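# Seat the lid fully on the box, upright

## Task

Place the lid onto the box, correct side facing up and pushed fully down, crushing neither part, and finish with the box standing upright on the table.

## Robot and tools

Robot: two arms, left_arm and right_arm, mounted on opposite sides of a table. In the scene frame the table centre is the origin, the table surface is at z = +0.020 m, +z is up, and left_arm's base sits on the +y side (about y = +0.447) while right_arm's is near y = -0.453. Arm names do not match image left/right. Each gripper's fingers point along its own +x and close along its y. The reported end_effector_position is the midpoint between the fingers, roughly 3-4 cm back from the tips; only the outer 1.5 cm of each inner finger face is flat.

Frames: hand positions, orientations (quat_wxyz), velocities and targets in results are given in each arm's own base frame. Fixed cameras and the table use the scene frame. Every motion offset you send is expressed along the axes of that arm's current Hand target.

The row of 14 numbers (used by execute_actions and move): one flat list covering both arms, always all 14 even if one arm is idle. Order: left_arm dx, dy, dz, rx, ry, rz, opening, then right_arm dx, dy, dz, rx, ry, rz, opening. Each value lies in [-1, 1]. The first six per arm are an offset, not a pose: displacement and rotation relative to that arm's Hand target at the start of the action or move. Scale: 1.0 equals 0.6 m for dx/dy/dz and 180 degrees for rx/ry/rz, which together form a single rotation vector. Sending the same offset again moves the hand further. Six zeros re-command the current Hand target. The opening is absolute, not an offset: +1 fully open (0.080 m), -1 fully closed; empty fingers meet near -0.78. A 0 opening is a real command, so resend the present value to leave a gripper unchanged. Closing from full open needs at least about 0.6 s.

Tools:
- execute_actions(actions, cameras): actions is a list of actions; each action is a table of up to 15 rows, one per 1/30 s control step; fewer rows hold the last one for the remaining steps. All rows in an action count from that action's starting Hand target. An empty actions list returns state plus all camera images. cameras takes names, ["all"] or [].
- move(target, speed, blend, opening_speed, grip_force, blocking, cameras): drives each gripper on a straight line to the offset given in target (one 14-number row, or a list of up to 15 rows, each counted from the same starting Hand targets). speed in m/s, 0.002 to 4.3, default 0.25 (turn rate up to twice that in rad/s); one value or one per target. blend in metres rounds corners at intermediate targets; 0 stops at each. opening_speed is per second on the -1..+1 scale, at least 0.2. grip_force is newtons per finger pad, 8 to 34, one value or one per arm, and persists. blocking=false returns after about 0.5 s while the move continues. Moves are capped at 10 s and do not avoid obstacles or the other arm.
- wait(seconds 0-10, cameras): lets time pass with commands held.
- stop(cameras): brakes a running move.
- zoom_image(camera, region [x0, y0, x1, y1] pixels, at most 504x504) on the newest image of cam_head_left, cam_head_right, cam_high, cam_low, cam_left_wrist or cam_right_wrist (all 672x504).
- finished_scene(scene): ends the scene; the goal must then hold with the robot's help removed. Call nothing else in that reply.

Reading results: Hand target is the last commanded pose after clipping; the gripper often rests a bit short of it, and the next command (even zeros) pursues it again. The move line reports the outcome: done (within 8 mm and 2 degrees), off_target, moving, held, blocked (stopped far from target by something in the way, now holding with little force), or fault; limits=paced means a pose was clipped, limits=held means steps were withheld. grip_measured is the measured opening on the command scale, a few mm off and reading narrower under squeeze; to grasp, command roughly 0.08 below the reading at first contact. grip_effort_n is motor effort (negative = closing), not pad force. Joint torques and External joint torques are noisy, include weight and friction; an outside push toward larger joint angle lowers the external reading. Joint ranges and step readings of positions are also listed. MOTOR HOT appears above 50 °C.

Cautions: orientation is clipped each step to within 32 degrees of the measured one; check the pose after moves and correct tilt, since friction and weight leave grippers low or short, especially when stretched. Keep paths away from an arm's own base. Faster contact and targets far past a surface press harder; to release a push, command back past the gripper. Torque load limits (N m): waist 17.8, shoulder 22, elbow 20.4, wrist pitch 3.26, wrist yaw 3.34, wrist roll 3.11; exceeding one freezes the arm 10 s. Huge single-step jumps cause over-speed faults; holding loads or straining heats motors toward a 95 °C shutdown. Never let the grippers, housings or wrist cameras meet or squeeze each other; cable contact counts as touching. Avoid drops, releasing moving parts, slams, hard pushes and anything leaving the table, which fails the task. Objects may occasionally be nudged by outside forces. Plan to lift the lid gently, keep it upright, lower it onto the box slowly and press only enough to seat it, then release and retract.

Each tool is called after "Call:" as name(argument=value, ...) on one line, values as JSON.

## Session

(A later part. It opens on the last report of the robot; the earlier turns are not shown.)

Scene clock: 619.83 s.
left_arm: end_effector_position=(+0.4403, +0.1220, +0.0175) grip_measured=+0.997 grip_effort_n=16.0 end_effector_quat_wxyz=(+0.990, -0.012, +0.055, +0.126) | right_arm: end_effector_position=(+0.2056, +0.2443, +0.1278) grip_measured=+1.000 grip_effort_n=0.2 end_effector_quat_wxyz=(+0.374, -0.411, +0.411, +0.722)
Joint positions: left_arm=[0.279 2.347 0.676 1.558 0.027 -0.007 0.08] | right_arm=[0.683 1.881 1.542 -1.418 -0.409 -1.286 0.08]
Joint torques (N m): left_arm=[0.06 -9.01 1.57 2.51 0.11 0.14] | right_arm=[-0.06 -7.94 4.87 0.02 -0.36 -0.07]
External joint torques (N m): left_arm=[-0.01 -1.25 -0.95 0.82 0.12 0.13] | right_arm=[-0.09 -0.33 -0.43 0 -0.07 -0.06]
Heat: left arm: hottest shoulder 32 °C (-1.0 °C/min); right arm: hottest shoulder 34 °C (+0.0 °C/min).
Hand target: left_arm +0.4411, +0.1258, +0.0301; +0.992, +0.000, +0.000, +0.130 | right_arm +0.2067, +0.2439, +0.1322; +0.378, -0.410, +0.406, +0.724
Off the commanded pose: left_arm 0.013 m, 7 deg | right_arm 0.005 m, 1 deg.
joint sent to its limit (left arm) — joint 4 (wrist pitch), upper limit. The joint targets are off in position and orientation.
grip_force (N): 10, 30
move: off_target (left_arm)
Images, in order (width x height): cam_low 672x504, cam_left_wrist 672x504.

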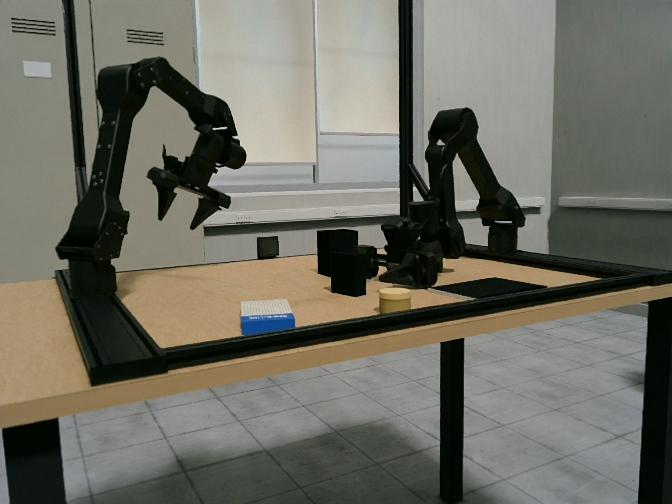

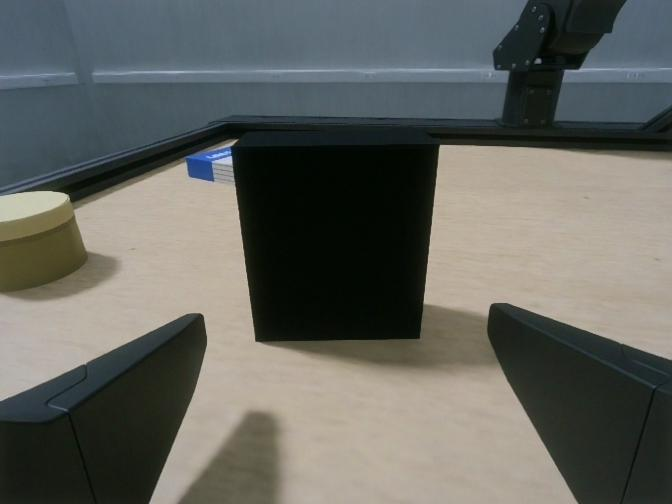

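Call:
move(target=[[-0.05,0,0.15,0,0.25,0,1, 0,0,0,0,0,0,1],[0.1275,-0.0063,0.175,0,0.5,0,1, 0,0,0,0,0,0,1]], speed=[0.3,0.3], blend=[0.03,0], cameras=["cam_low","cam_left_wrist"])

Scene clock: 646.07 s.
left_arm: end_effector_position=(+0.5100, +0.1371, +0.1284) grip_measured=+0.997 grip_effort_n=15.6 end_effector_quat_wxyz=(+0.806, -0.077, +0.578, +0.101) | right_arm: end_effector_position=(+0.2056, +0.2443, +0.1278) grip_measured=+1.000 grip_effort_n=0.7 end_effector_quat_wxyz=(+0.374, -0.411, +0.411, +0.722)
Joint positions: left_arm=[0.266 2.379 2.336 -1.202 0.01 0.007 0.08] | right_arm=[0.683 1.881 1.542 -1.418 -0.409 -1.286 0.08]
Joint torques (N m): left_arm=[-0.23 -9.53 7.66 1.45 -0.16 -0.1] | right_arm=[-0.01 -7.94 4.87 0.01 -0.36 -0.06]
External joint torques (N m): left_arm=[-0.3 1.75 1.75 0.63 -0.16 -0.1] | right_arm=[-0.05 -0.25 -0.48 0 -0.07 -0.05]
Heat: left arm: hottest shoulder 33 °C (+2.0 °C/min); right arm: hottest shoulder 34 °C (+0.0 °C/min).
Hand target: left_arm +0.5160, +0.1418, +0.1351; +0.701, -0.092, +0.701, +0.092 | right_arm +0.2067, +0.2439, +0.1322; +0.378, -0.410, +0.406, +0.724
Off the commanded pose: left_arm 0.010 m, 19 deg | right_arm 0.005 m, 1 deg.
joint sent to its limit (left arm) — joint 3 (elbow), upper limit, where the elbow is as straight as it goes. The joint targets are off in position and orientation.
grip_force (N): 10, 30
move: off_target (left_arm)
Images, in order (width x height): cam_low 672x504, cam_left_wrist 672x504.

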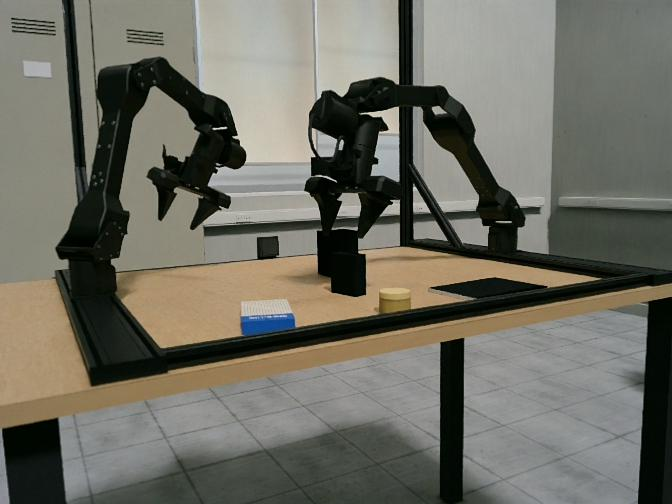

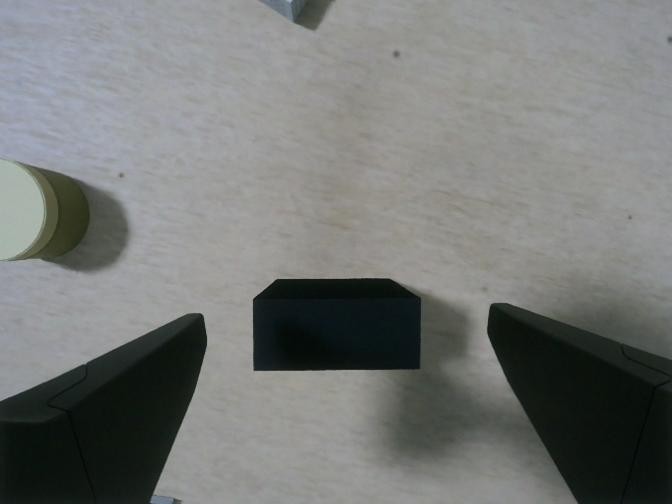

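Call:
move(target=[[0.0,0.0043,-0.023,0,-0.0722,0,1, 0,0,0,0,0,0,1],[0.13,0.0043,-0.023,0,-0.0722,0,1, 0,0,0,0,0,0,1]], speed=[0.15,0.15], blend=[0.01,0], cameras=["cam_low","cam_left_wrist"])

Scene clock: 745.40 s.
left_arm: end_effector_position=(+0.5020, +0.1349, +0.0566) grip_measured=+0.997 grip_effort_n=15.6 end_effector_quat_wxyz=(+0.773, -0.084, +0.621, +0.097) | right_arm: end_effector_position=(+0.2056, +0.2443, +0.1278) grip_measured=+1.000 grip_effort_n=0.2 end_effector_quat_wxyz=(+0.374, -0.411, +0.411, +0.722)
Joint positions: left_arm=[0.266 2.434 2.173 -1.093 0.01 0.007 0.08] | right_arm=[0.683 1.881 1.542 -1.418 -0.409 -1.286 0.08]
Joint torques (N m): left_arm=[0.23 -10.66 4.25 1.19 -0.08 0.11] | right_arm=[-0.01 -7.94 4.8 0.01 -0.38 -0.07]
External joint torques (N m): left_arm=[0.22 0.86 -1.64 0.51 -0.08 0.11] | right_arm=[0.01 -0.29 -0.49 0.01 -0.1 -0.06]
Heat: left arm: hottest shoulder 41 °C (+3.0 °C/min); right arm: hottest shoulder 34 °C (+0.0 °C/min).
Hand target: left_arm +0.5020, +0.1408, +0.0571; +0.776, -0.081, +0.617, +0.102 | right_arm +0.2067, +0.2439, +0.1322; +0.378, -0.410, +0.406, +0.724
Off the commanded pose: left_arm 0.006 m, 1 deg | right_arm 0.005 m, 1 deg.
grip_force (N): 10, 30
move: done
Images, in order (width x height): cam_low 672x504, cam_left_wrist 672x504.

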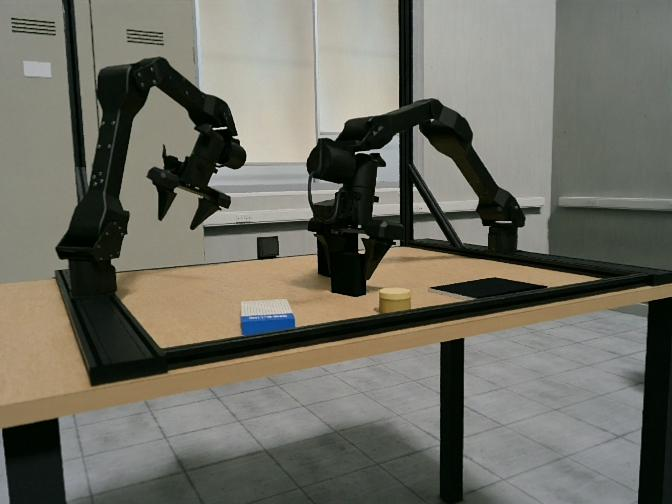

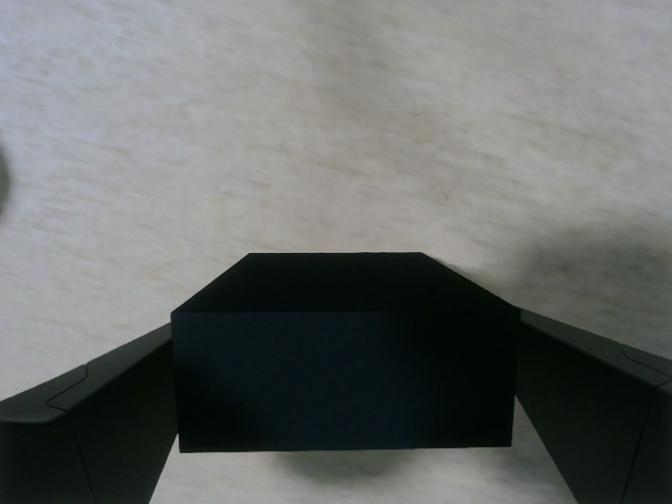

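Call:
move(target=[0,0,0,0,0,0, 0.35, 0,0,0,0,0,0,1], opening_speed=0.8, cameras=["cam_left_wrist", "cam_high"])

Scene clock: 762.57 s.
left_arm: end_effector_position=(+0.5023, +0.1350, +0.0566) grip_measured=+0.528 grip_effort_n=-34.2 end_effector_quat_wxyz=(+0.774, -0.083, +0.620, +0.097) | right_arm: end_effector_position=(+0.2056, +0.2443, +0.1278) grip_measured=+1.000 grip_effort_n=0.2 end_effector_quat_wxyz=(+0.374, -0.411, +0.411, +0.722)
Joint positions: left_arm=[0.266 2.434 2.173 -1.091 0.01 0.007 0.059] | right_arm=[0.683 1.881 1.542 -1.418 -0.409 -1.286 0.08]
Joint torques (N m): left_arm=[0.25 -10.6 4.32 1.19 -0.08 0.11] | right_arm=[-0.06 -7.98 4.8 0.05 -0.36 -0.06]
External joint torques (N m): left_arm=[0.1 1.09 -1.68 0.47 -0.06 0.11] | right_arm=[-0.06 -0.26 -0.56 0.04 -0.07 -0.05]
Heat: left arm: hottest shoulder 43 °C (+4.0 °C/min); right arm: hottest shoulder 34 °C (+0.0 °C/min).
Hand target: left_arm +0.5020, +0.1408, +0.0571; +0.776, -0.081, +0.617, +0.102 | right_arm +0.2067, +0.2439, +0.1322; +0.378, -0.410, +0.406, +0.724
Off the commanded pose: left_arm 0.006 m, 1 deg | right_arm 0.005 m, 1 deg.
grip_force (N): 10, 30
move: done
Images, in order (width x height): cam_high 672x504, cam_left_wrist 672x504.

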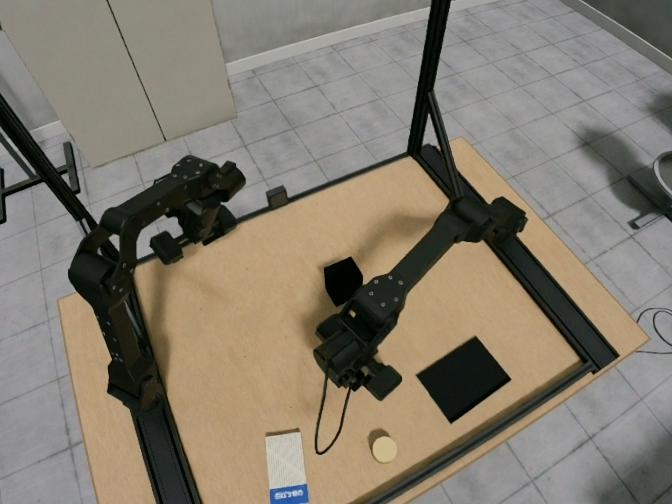

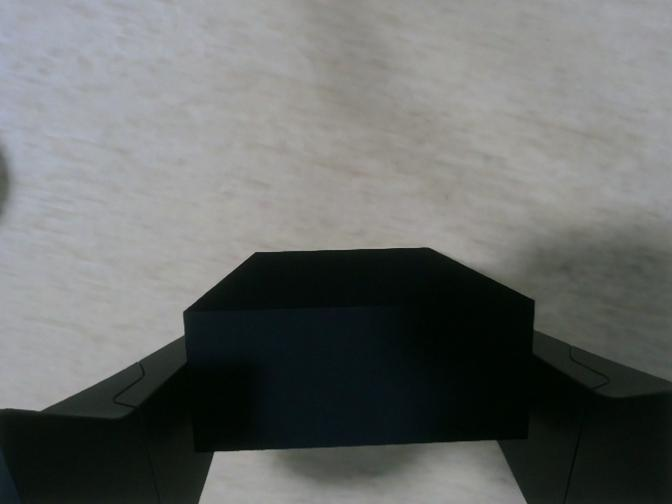

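Call:
move(target=[[-0.0487,0,0.0113,0,0,0,0.35, 0,0,0,0,0,0,1],[-0.0963,0,-0.195,0,0,0,0.35, 0,0,0,0,0,0,1],[-0.0500,0,-0.2057,0,0,0,0.35, 0,0,0,0,0,0,1]], speed=[0.15,0.25,0.1], blend=[0.015,0.01,0], cameras=["cam_low","cam_left_wrist"])

Call:
zoom_image(camera="cam_low", region=[330, 150, 450, 300])

Scene clock: 782.13 s.
left_arm: end_effector_position=(+0.3795, +0.1035, +0.0570) grip_measured=+0.528 grip_effort_n=-34.2 end_effector_quat_wxyz=(+0.772, -0.085, +0.622, +0.098) | right_arm: end_effector_position=(+0.2056, +0.2443, +0.1278) grip_measured=+1.000 grip_effort_n=0.2 end_effector_quat_wxyz=(+0.374, -0.411, +0.411, +0.722)
Joint positions: left_arm=[0.27 1.913 1.342 -0.786 0.01 0.008 0.059] | right_arm=[0.683 1.881 1.542 -1.418 -0.409 -1.286 0.08]
Joint torques (N m): left_arm=[0.24 -7.79 4 1.24 -0.04 0.16] | right_arm=[0 -7.98 4.79 0.03 -0.41 -0.06]
External joint torques (N m): left_arm=[0.17 0.36 -1.66 0.56 -0.04 0.16] | right_arm=[0.05 -0.42 -0.47 0.03 -0.13 -0.05]
Heat: left arm: hottest shoulder 44 °C (+4.1 °C/min); right arm: hottest shoulder 34 °C (+0.0 °C/min).
Hand target: left_arm +0.3793, +0.1080, +0.0586; +0.776, -0.081, +0.617, +0.102 | right_arm +0.2067, +0.2439, +0.1322; +0.378, -0.410, +0.406, +0.724
Off the commanded pose: left_arm 0.005 m, 1 deg | right_arm 0.005 m, 1 deg.
grip_force (N): 10, 30
move: done
Images, in order (width x height): cam_low 672x504, cam_left_wrist 672x504.

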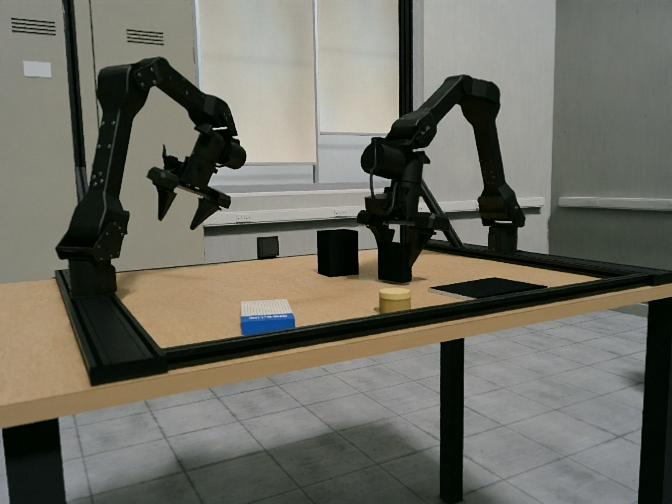

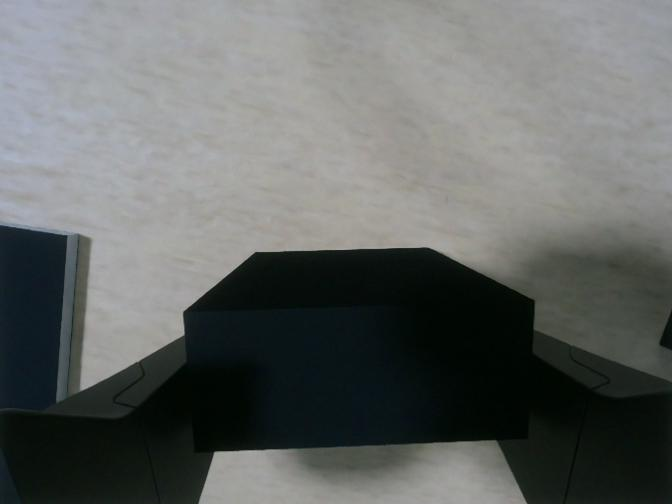

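Scaled by 3.360 from the camera's 672x504 image, which has a finer 960x720 frame.

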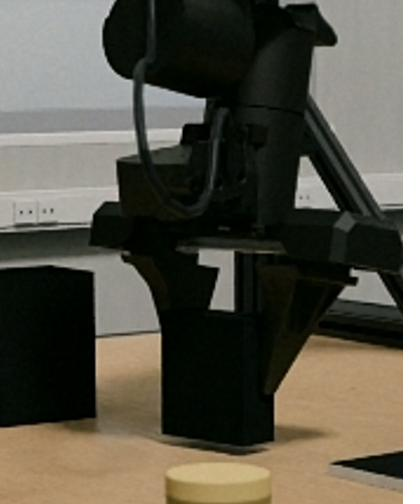

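Call:
move(target=[[0.0032,0,-0.0008,0,0,0,0.35, 0,0,0,0,0,0,1],[0.0032,0,-0.0008,0,0,0,1, 0,0,0,0,0,0,1],[-0.0974,0,0.0225,0,0,0,1, 0,0,0,0,0,0,1],[-0.0898,0,0.0409,0,0.1278,0,1, 0,0,0,0,0,0,1]], speed=[0.05,0.05,0.2,0.2], blend=[0,0,0.01,0], opening_speed=0.8, cameras=["cam_low","cam_left_wrist"])

Scene clock: 811.57 s.
left_arm: end_effector_position=(+0.3873, +0.1061, +0.1128) grip_measured=+0.997 grip_effort_n=15.6 end_effector_quat_wxyz=(+0.642, -0.103, +0.756, +0.082) | right_arm: end_effector_position=(+0.2056, +0.2443, +0.1278) grip_measured=+1.000 grip_effort_n=0.7 end_effector_quat_wxyz=(+0.374, -0.411, +0.411, +0.722)
Joint positions: left_arm=[0.27 2.249 2.084 -1.57 0.007 0.008 0.08] | right_arm=[0.683 1.881 1.542 -1.418 -0.409 -1.286 0.08]
Joint torques (N m): left_arm=[0 -8.22 6.76 -0.09 -0.16 0.06] | right_arm=[-0.08 -7.89 4.84 0.02 -0.38 -0.06]
External joint torques (N m): left_arm=[0.03 1.72 1.46 -0.19 -0.16 0.06] | right_arm=[-0.07 -0.26 -0.42 0.03 -0.1 -0.04]
Heat: left arm: hottest shoulder 41 °C (-1.0 °C/min); right arm: hottest shoulder 34 °C (+0.0 °C/min).
Hand target: left_arm +0.3907, +0.1111, +0.1166; +0.637, -0.100, +0.760, +0.084 | right_arm +0.2067, +0.2439, +0.1322; +0.378, -0.410, +0.406, +0.724
Off the commanded pose: left_arm 0.007 m, 1 deg | right_arm 0.005 m, 1 deg.
joint sent to its limit (left arm) — joint 4 (wrist pitch), lower limit. The joint targets are off in position, not in orientation.
grip_force (N): 10, 30
move: done
Images, in order (width x height): cam_low 672x504, cam_left_wrist 672x504.

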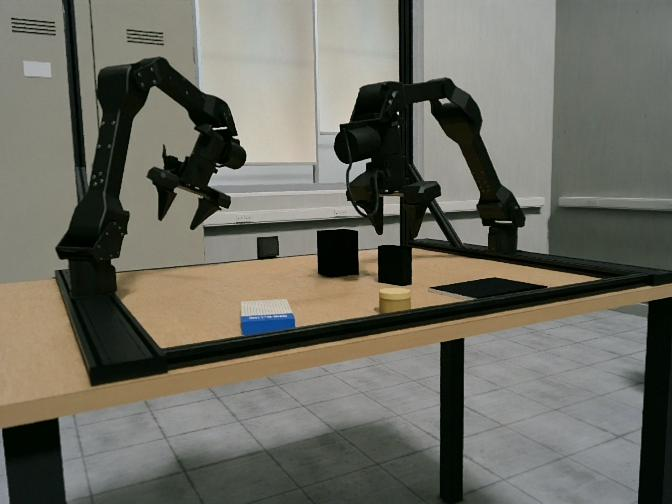

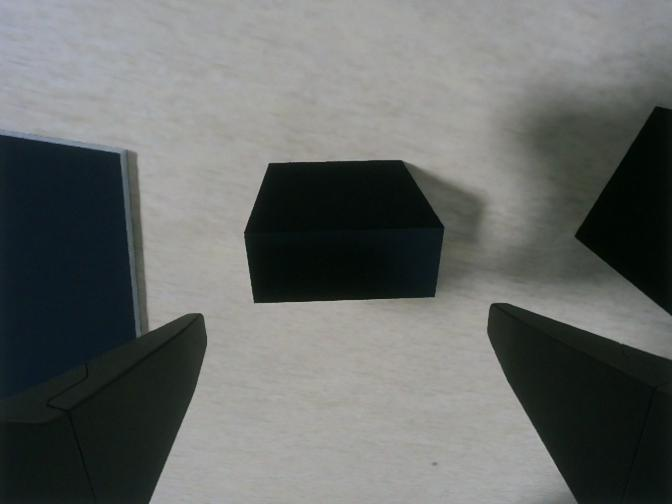

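Call:
move(target=[[0.103,0,0.0121,0,0,0,1, 0,0,0,0,0,0,1],[0.103,0,0.0121,0,0,0,0.35, 0,0,0,0,0,0,1]], speed=[0.15,0.15], opening_speed=0.8, cameras=["cam_low","cam_left_wrist"])

Scene clock: 833.27 s.
left_arm: end_effector_position=(+0.3892, +0.1067, +0.0554) grip_measured=+0.528 grip_effort_n=-34.2 end_effector_quat_wxyz=(+0.639, -0.103, +0.758, +0.081) | right_arm: end_effector_position=(+0.2056, +0.2443, +0.1278) grip_measured=+1.000 grip_effort_n=-0.2 end_effector_quat_wxyz=(+0.374, -0.411, +0.411, +0.722)
Joint positions: left_arm=[0.27 2.275 1.898 -1.366 0.007 0.008 0.059] | right_arm=[0.683 1.881 1.542 -1.418 -0.409 -1.286 0.08]
Joint torques (N m): left_arm=[0.02 -8.76 3.75 0.34 -0.16 0.07] | right_arm=[-0.08 -7.93 4.75 0.02 -0.37 -0.04]
External joint torques (N m): left_arm=[0.01 1.3 -1.5 0.29 -0.16 0.07] | right_arm=[-0.03 -0.26 -0.57 0.02 -0.09 -0.03]
Heat: left arm: hottest shoulder 42 °C (-2.0 °C/min); right arm: hottest shoulder 34 °C (+0.0 °C/min).
Hand target: left_arm +0.3873, +0.1101, +0.0545; +0.637, -0.100, +0.760, +0.084 | right_arm +0.2067, +0.2439, +0.1322; +0.378, -0.410, +0.406, +0.724
Off the commanded pose: left_arm 0.004 m, 1 deg | right_arm 0.005 m, 1 deg.
grip_force (N): 10, 30
move: done
Images, in order (width x height): cam_low 672x504, cam_left_wrist 672x504.

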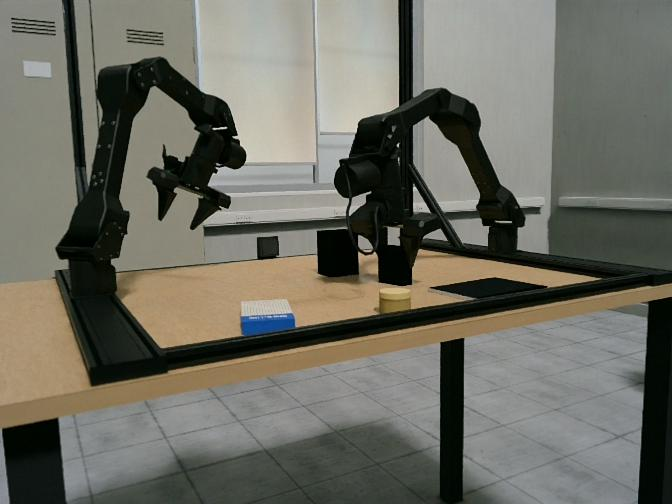

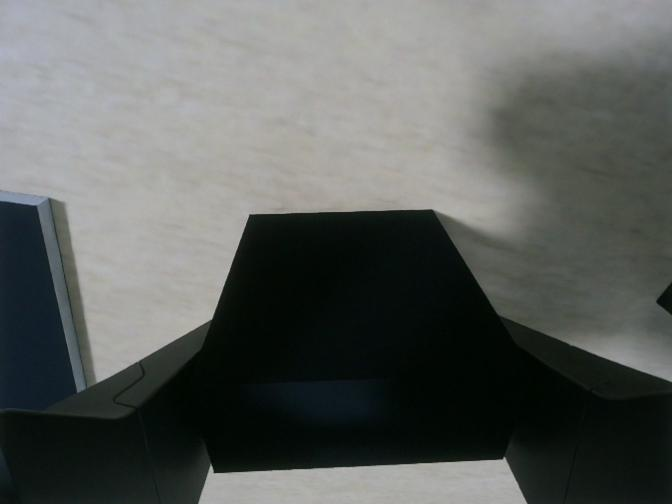

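Call:
move(target=[[-0.0985,0,-0.0175,0,0,0,0.35, 0,0,0,0,0,0,1],[-0.1822,-0.1097,-0.075,0.035,-0.25,-0.0245,0.35, 0,0,0,0,0,0,1],[-0.0833,-0.2760,-0.0597,0.0697,-0.4988,-0.0489,0.35, 0,0,0,0,0,0,1]], speed=[0.2,0.3,0.3], blend=[0.03,0.03,0], cameras=["all"])

Scene clock: 894.07 s.
left_arm: end_effector_position=(+0.4043, -0.0599, +0.1073) grip_measured=+0.528 grip_effort_n=-34.2 end_effector_quat_wxyz=(+0.996, -0.004, +0.092, +0.003) | right_arm: end_effector_position=(+0.2056, +0.2443, +0.1278) grip_measured=+1.000 grip_effort_n=0.2 end_effector_quat_wxyz=(+0.374, -0.411, +0.411, +0.722)
Joint positions: left_arm=[-0.233 1.747 0.481 1.076 -0.235 -0.053 0.059] | right_arm=[0.683 1.881 1.542 -1.418 -0.409 -1.286 0.08]
Joint torques (N m): left_arm=[-0.2 -4.54 3.1 2.69 -0.19 0.17] | right_arm=[0.04 -7.87 4.83 0.03 -0.38 -0.04]
External joint torques (N m): left_arm=[-0.19 1.16 -1.31 1.05 -0.17 0.17] | right_arm=[0.01 -0.2 -0.48 0.03 -0.1 -0.03]
Heat: left arm: hottest shoulder 42 °C (+0.0 °C/min); right arm: hottest shoulder 34 °C (+0.0 °C/min).
Hand target: left_arm +0.4043, -0.0567, +0.1099; +0.996, -0.001, +0.085, +0.010 | right_arm +0.2067, +0.2439, +0.1322; +0.378, -0.410, +0.406, +0.724
Off the commanded pose: left_arm 0.004 m, 1 deg | right_arm 0.005 m, 1 deg.
grip_force (N): 10, 30
move: done

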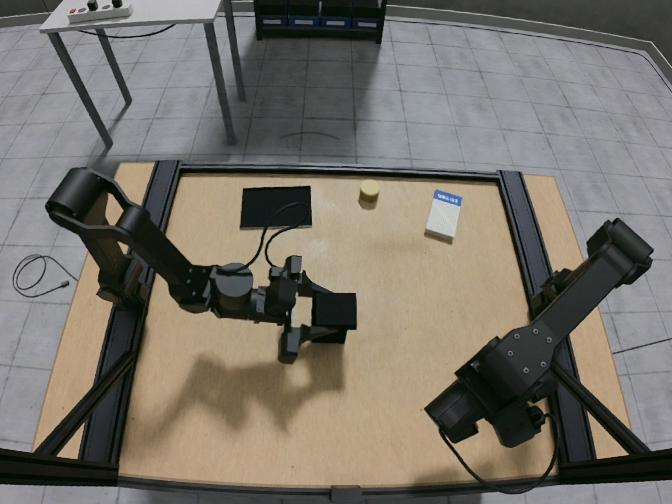

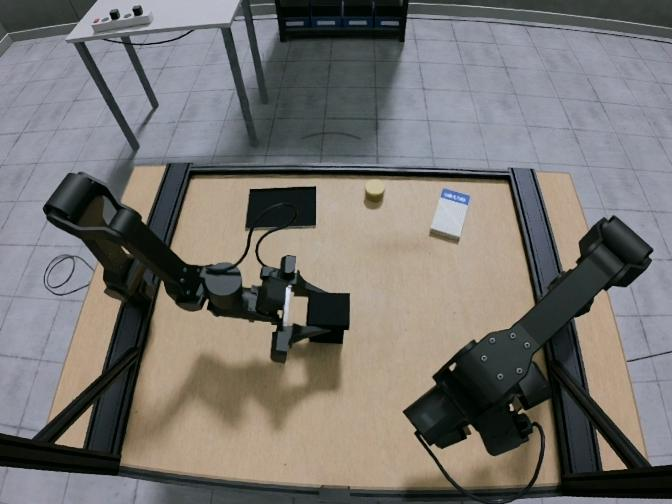

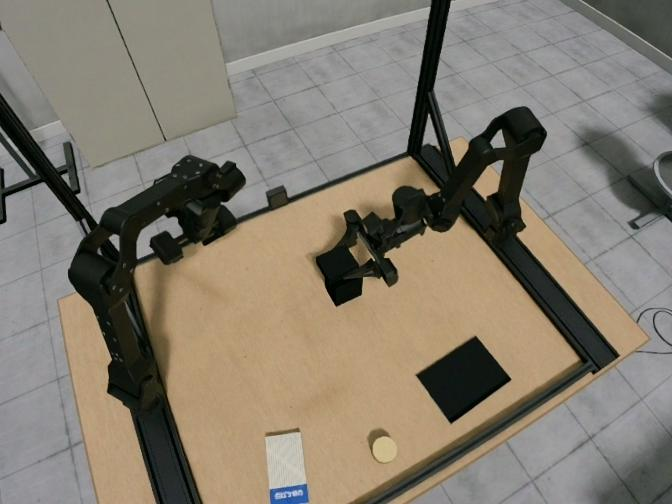

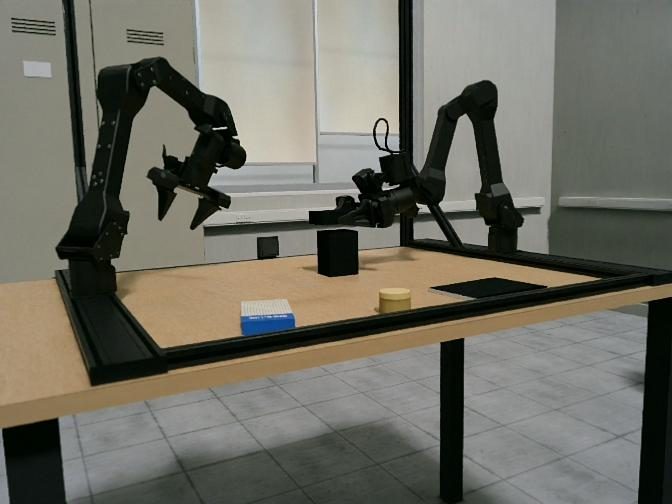

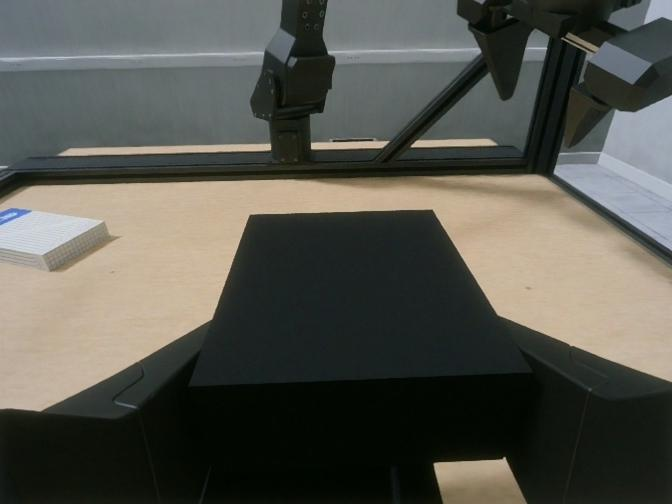

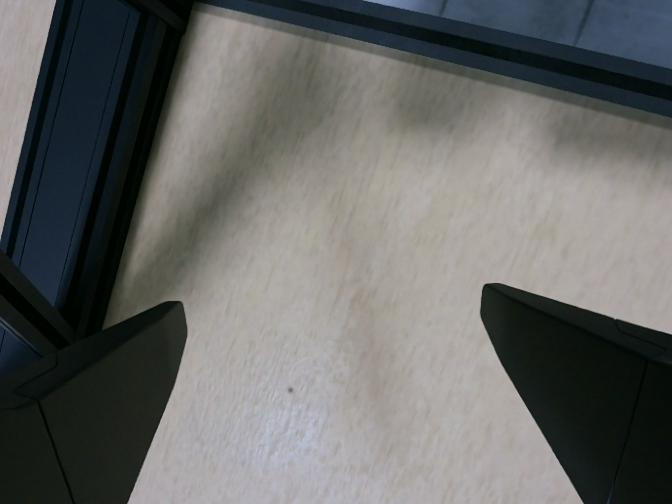

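Call:
zoom_image(camera="cam_low", region=[290, 180, 410, 290])

Call:
zoom_image(camera="cam_head_left", region=[260, 250, 400, 370])

Call:
zoom_image(camera="cam_high", region=[290, 210, 410, 320])

Call:
zoom_image(camera="cam_left_wrist", region=[160, 350, 560, 504])

Scaled by 4.200 from the camera's 672x504 image, which has a finer 960x720 frame.

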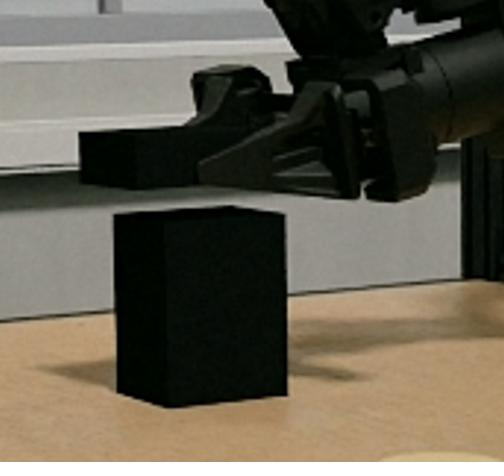

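Scaled by 3.600 from the camera's 672x504 image, which has a finer 960x720 frame.

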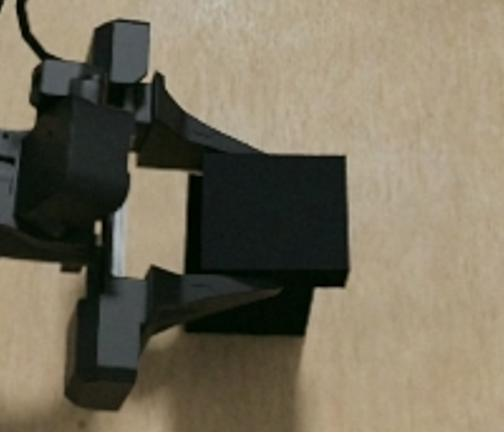

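Scaled by 4.200 from the camera's 672x504 image, which has a finer 960x720 frame.

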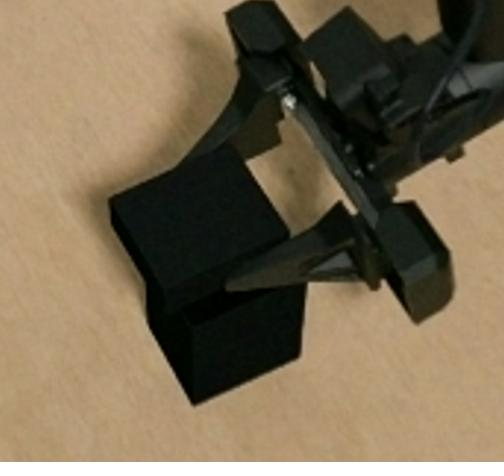

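Scaled by 1.260 from the camera's 672x504 image, which has a finer 960x720 frame.

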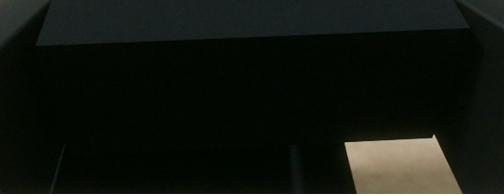

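Call:
move(target=[-0.0153,0.0157,-0.0027,0.0083,-0.0056,0,0.35, 0,0,0,0,0,0,1], speed=0.1, cameras=["all"])

Call:
zoom_image(camera="cam_low", region=[290, 180, 410, 290])

Call:
zoom_image(camera="cam_head_left", region=[260, 250, 400, 370])

Call:
zoom_image(camera="cam_high", region=[290, 210, 410, 320])

Call:
zoom_image(camera="cam_head_right", region=[260, 250, 400, 370])

Scene clock: 954.70 s.
left_arm: end_effector_position=(+0.3946, -0.0506, +0.1013) grip_measured=+0.528 grip_effort_n=-34.2 end_effector_quat_wxyz=(+0.996, +0.011, +0.091, +0.006) | right_arm: end_effector_position=(+0.2056, +0.2443, +0.1278) grip_measured=+1.000 grip_effort_n=0.2 end_effector_quat_wxyz=(+0.374, -0.411, +0.411, +0.722)
Joint positions: left_arm=[-0.21 1.747 0.429 1.132 -0.22 -0.018 0.059] | right_arm=[0.683 1.881 1.542 -1.418 -0.409 -1.286 0.08]
Joint torques (N m): left_arm=[0.19 -6.1 2.92 2.69 0.14 0.17] | right_arm=[0.01 -7.92 4.81 0.03 -0.36 -0.04]
External joint torques (N m): left_arm=[0.14 -0.6 -1.27 1.04 0.17 0.17] | right_arm=[-0.05 -0.21 -0.57 0.01 -0.07 -0.02]
Heat: left arm: hottest wrist pitch 37 °C (+10.1 °C/min); right arm: hottest shoulder 34 °C (+0.0 °C/min).
Hand target: left_arm +0.3948, -0.0475, +0.1099; +0.997, +0.012, +0.076, +0.009 | right_arm +0.2067, +0.2439, +0.1322; +0.378, -0.410, +0.406, +0.724
Off the commanded pose: left_arm 0.009 m, 2 deg | right_arm 0.005 m, 1 deg.
grip_force (N): 10, 30
move: off_target (left_arm)

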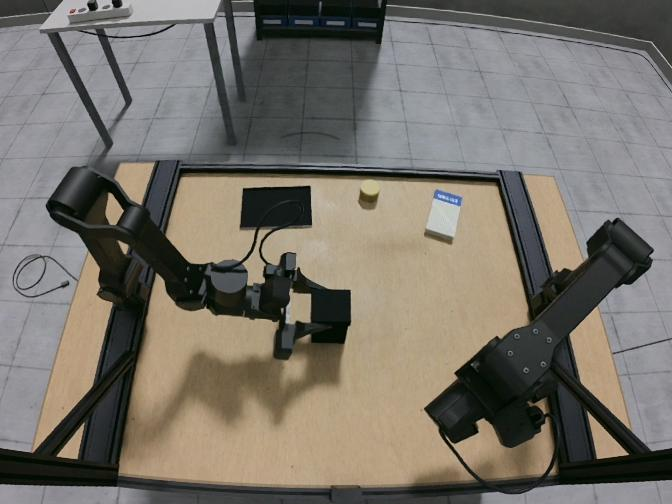

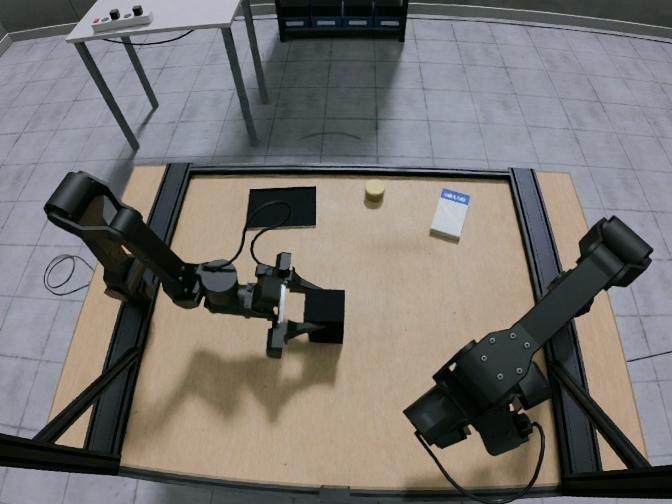

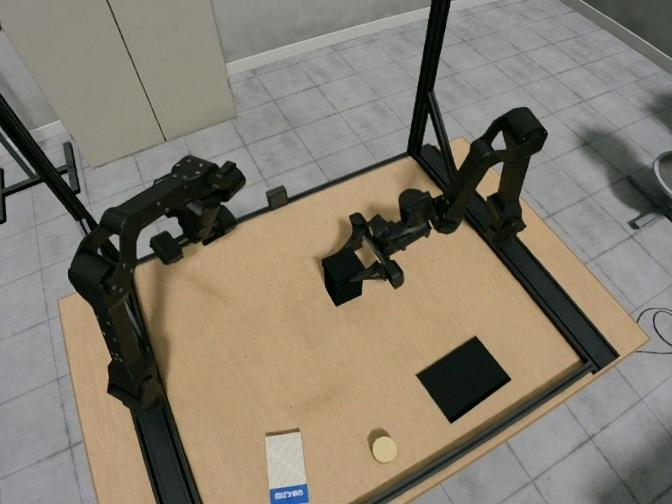

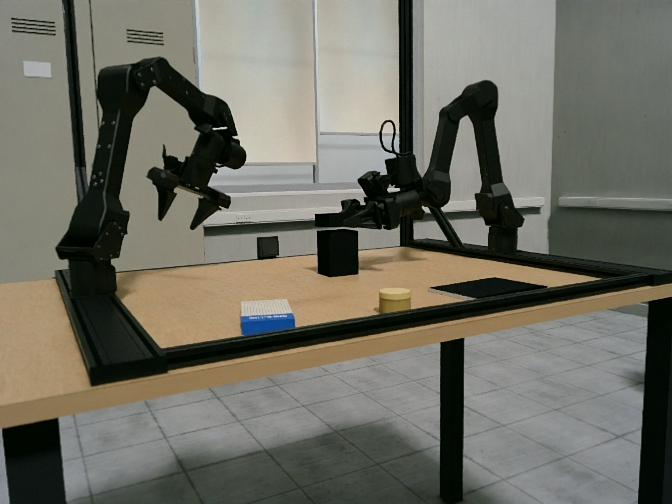

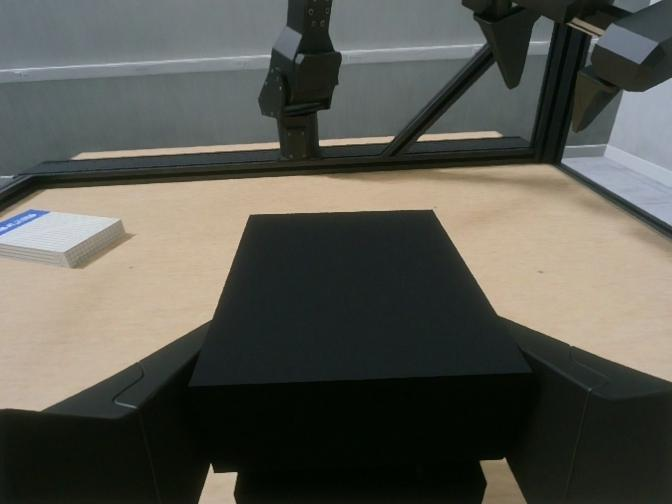

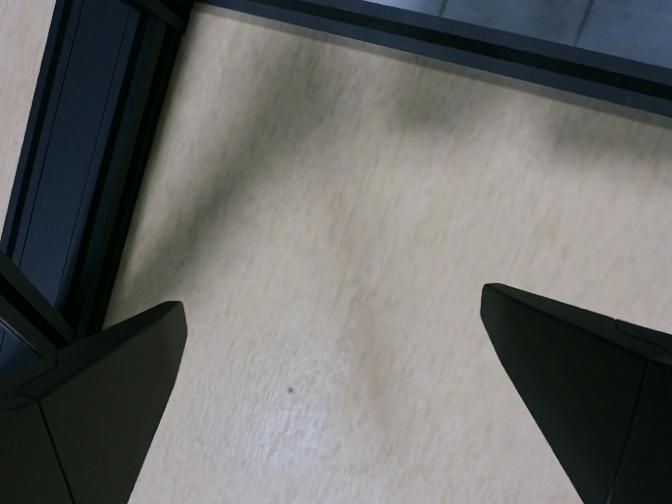

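Scaled by 4.200 from the camera's 672x504 image, which has a finer 960x720 frame.

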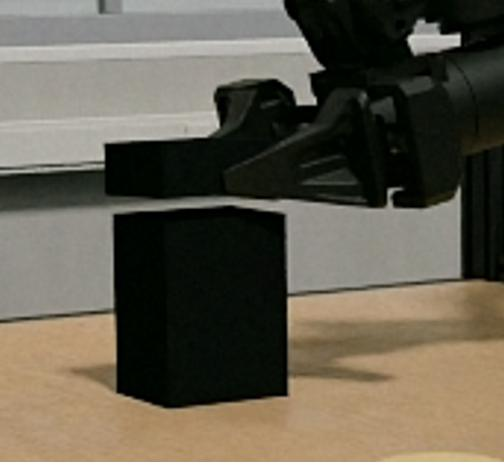

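Scaled by 3.600 from the camera's 672x504 image, which has a finer 960x720 frame.

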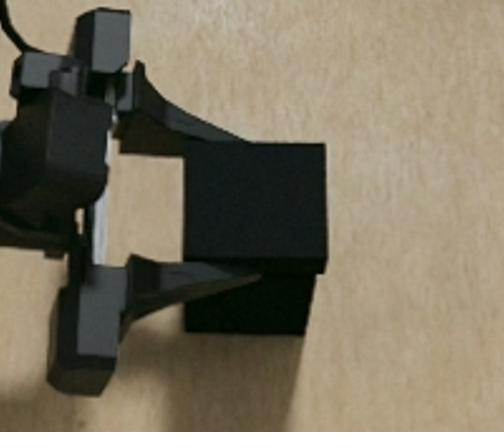

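Scaled by 4.200 from the camera's 672x504 image, which has a finer 960x720 frame.

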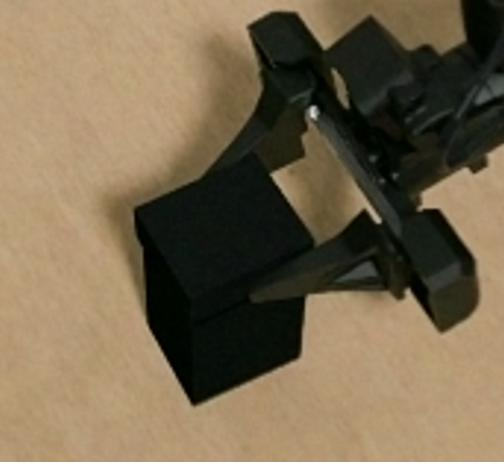

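Scaled by 3.600 from the camera's 672x504 image, which has a finer 960x720 frame.

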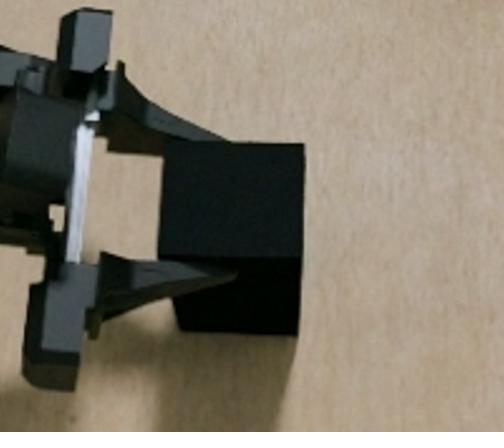

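Call:
zoom_image(camera="cam_head_left", region=[300, 280, 360, 350])

Call:
zoom_image(camera="cam_low", region=[305, 205, 375, 285])

Call:
zoom_image(camera="cam_left_wrist", region=[170, 360, 560, 504])

Call:
zoom_image(camera="cam_high", region=[315, 240, 370, 310])

Scaled by 7.200 from the camera's 672x504 image, which has a finer 960x720 frame.

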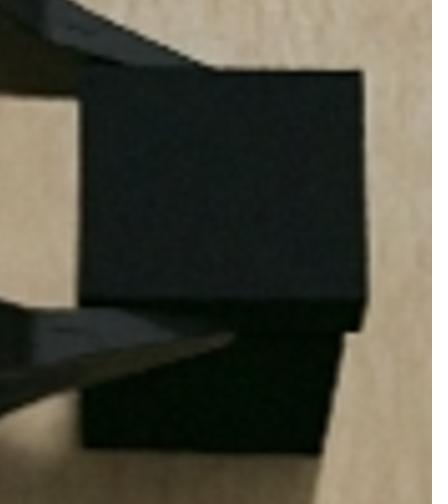

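Scaled by 6.300 from the camera's 672x504 image, which has a finer 960x720 frame.

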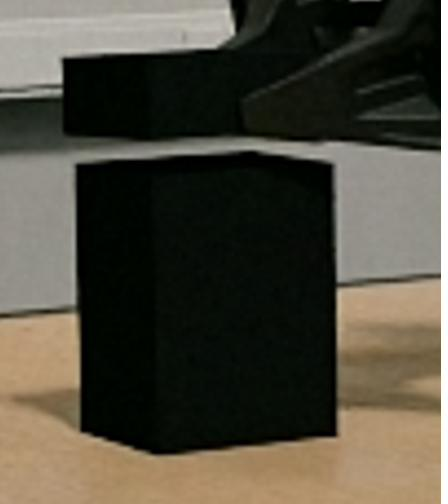

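Scaled by 1.292 from the camera's 672x504 image, which has a finer 960x720 frame.

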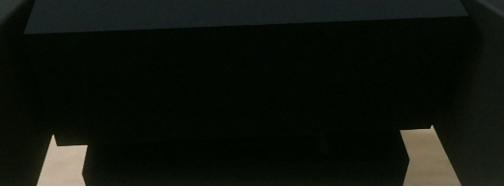

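Scaled by 7.200 from the camera's 672x504 image, which has a finer 960x720 frame.

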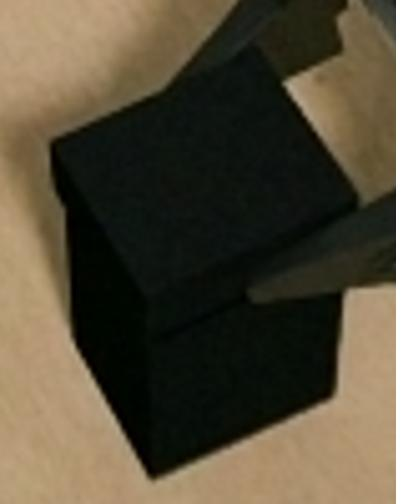

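Call:
move(target=[0.0008,0.0008,-0.0275,0,-0.0044,0,0.35, 0,0,0,0,0,0,1], speed=0.05, cameras=["cam_low","cam_head_left","cam_left_wrist","cam_high"])

Call:
zoom_image(camera="cam_low", region=[305, 205, 375, 285])

Call:
zoom_image(camera="cam_head_left", region=[300, 280, 360, 350])

Scene clock: 1040.70 s.
left_arm: end_effector_position=(+0.3923, -0.0503, +0.0906) grip_measured=+0.528 grip_effort_n=-34.2 end_effector_quat_wxyz=(+0.997, +0.009, +0.077, +0.005) | right_arm: end_effector_position=(+0.2056, +0.2443, +0.1278) grip_measured=+1.000 grip_effort_n=0.2 end_effector_quat_wxyz=(+0.374, -0.411, +0.411, +0.722)
Joint positions: left_arm=[-0.21 1.833 0.403 1.273 -0.218 -0.015 0.059] | right_arm=[0.683 1.881 1.542 -1.418 -0.409 -1.286 0.08]
Joint torques (N m): left_arm=[0.23 -4.43 2.49 2.69 0.16 0.17] | right_arm=[-0.09 -7.99 4.86 0.03 -0.39 -0.06]
External joint torques (N m): left_arm=[0.19 1.22 -1.21 1.02 0.18 0.17] | right_arm=[-0.04 -0.33 -0.43 0.05 -0.11 -0.05]
Heat: left arm: hottest wrist pitch 39 °C (+1.0 °C/min); right arm: hottest shoulder 34 °C (+0.0 °C/min).
Hand target: left_arm +0.3927, -0.0466, +0.0935; +0.997, +0.012, +0.070, +0.009 | right_arm +0.2067, +0.2439, +0.1322; +0.378, -0.410, +0.406, +0.724
Off the commanded pose: left_arm 0.005 m, 1 deg | right_arm 0.005 m, 1 deg.
grip_force (N): 10, 30
move: done
Images, in order (width x height): cam_head_left 672x504, cam_high 672x504, cam_low 672x504, cam_left_wrist 672x504.

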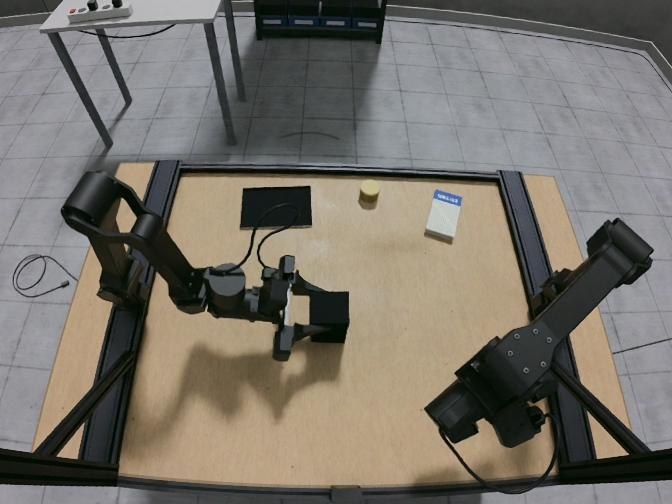

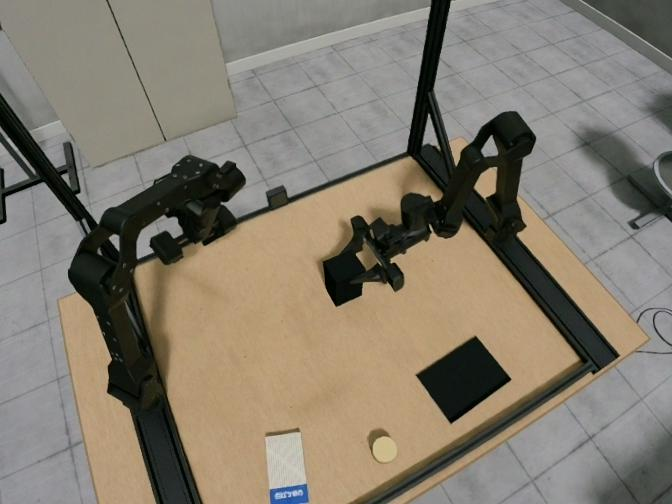

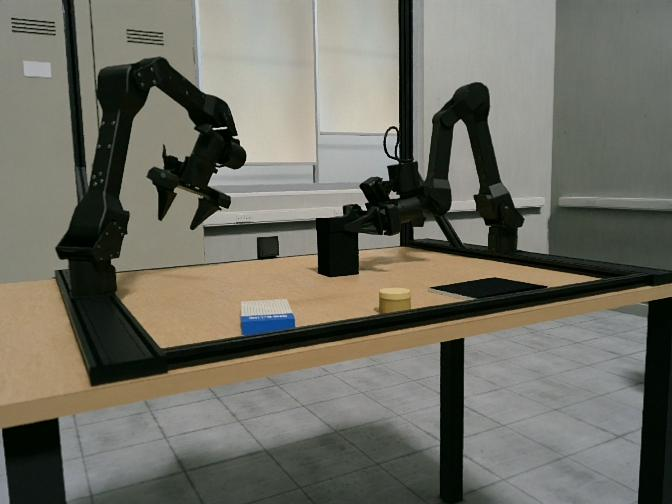

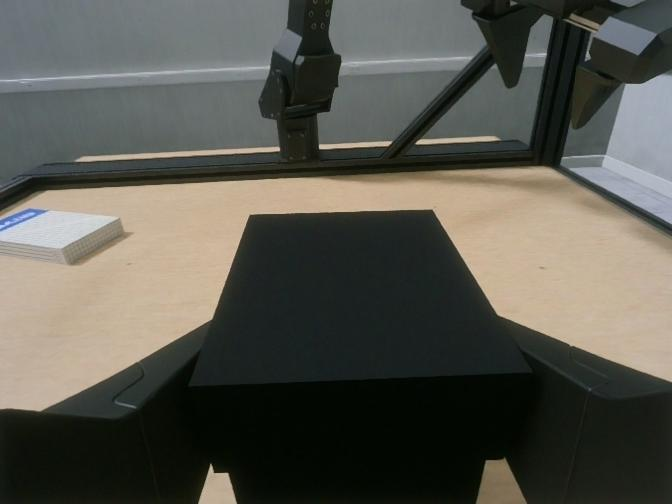

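Scaled by 6.300 from the camera's 672x504 image, which has a finer 960x720 frame.

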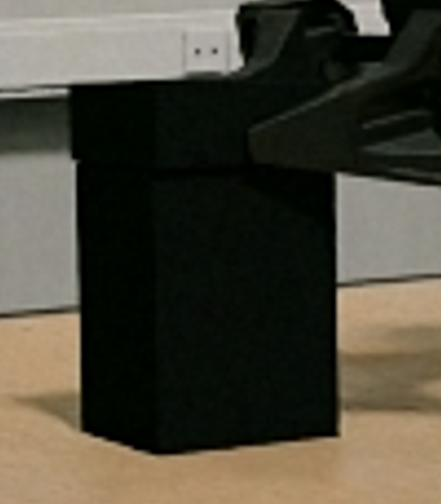

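Scaled by 7.200 from the camera's 672x504 image, which has a finer 960x720 frame.

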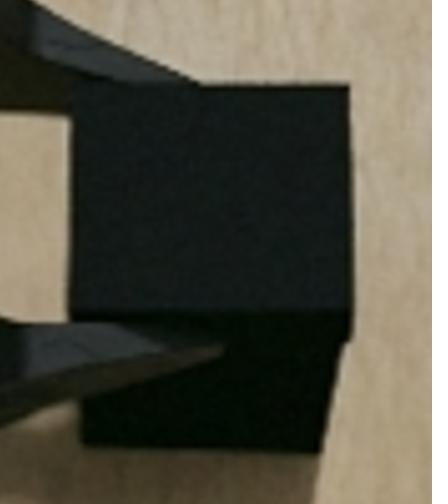

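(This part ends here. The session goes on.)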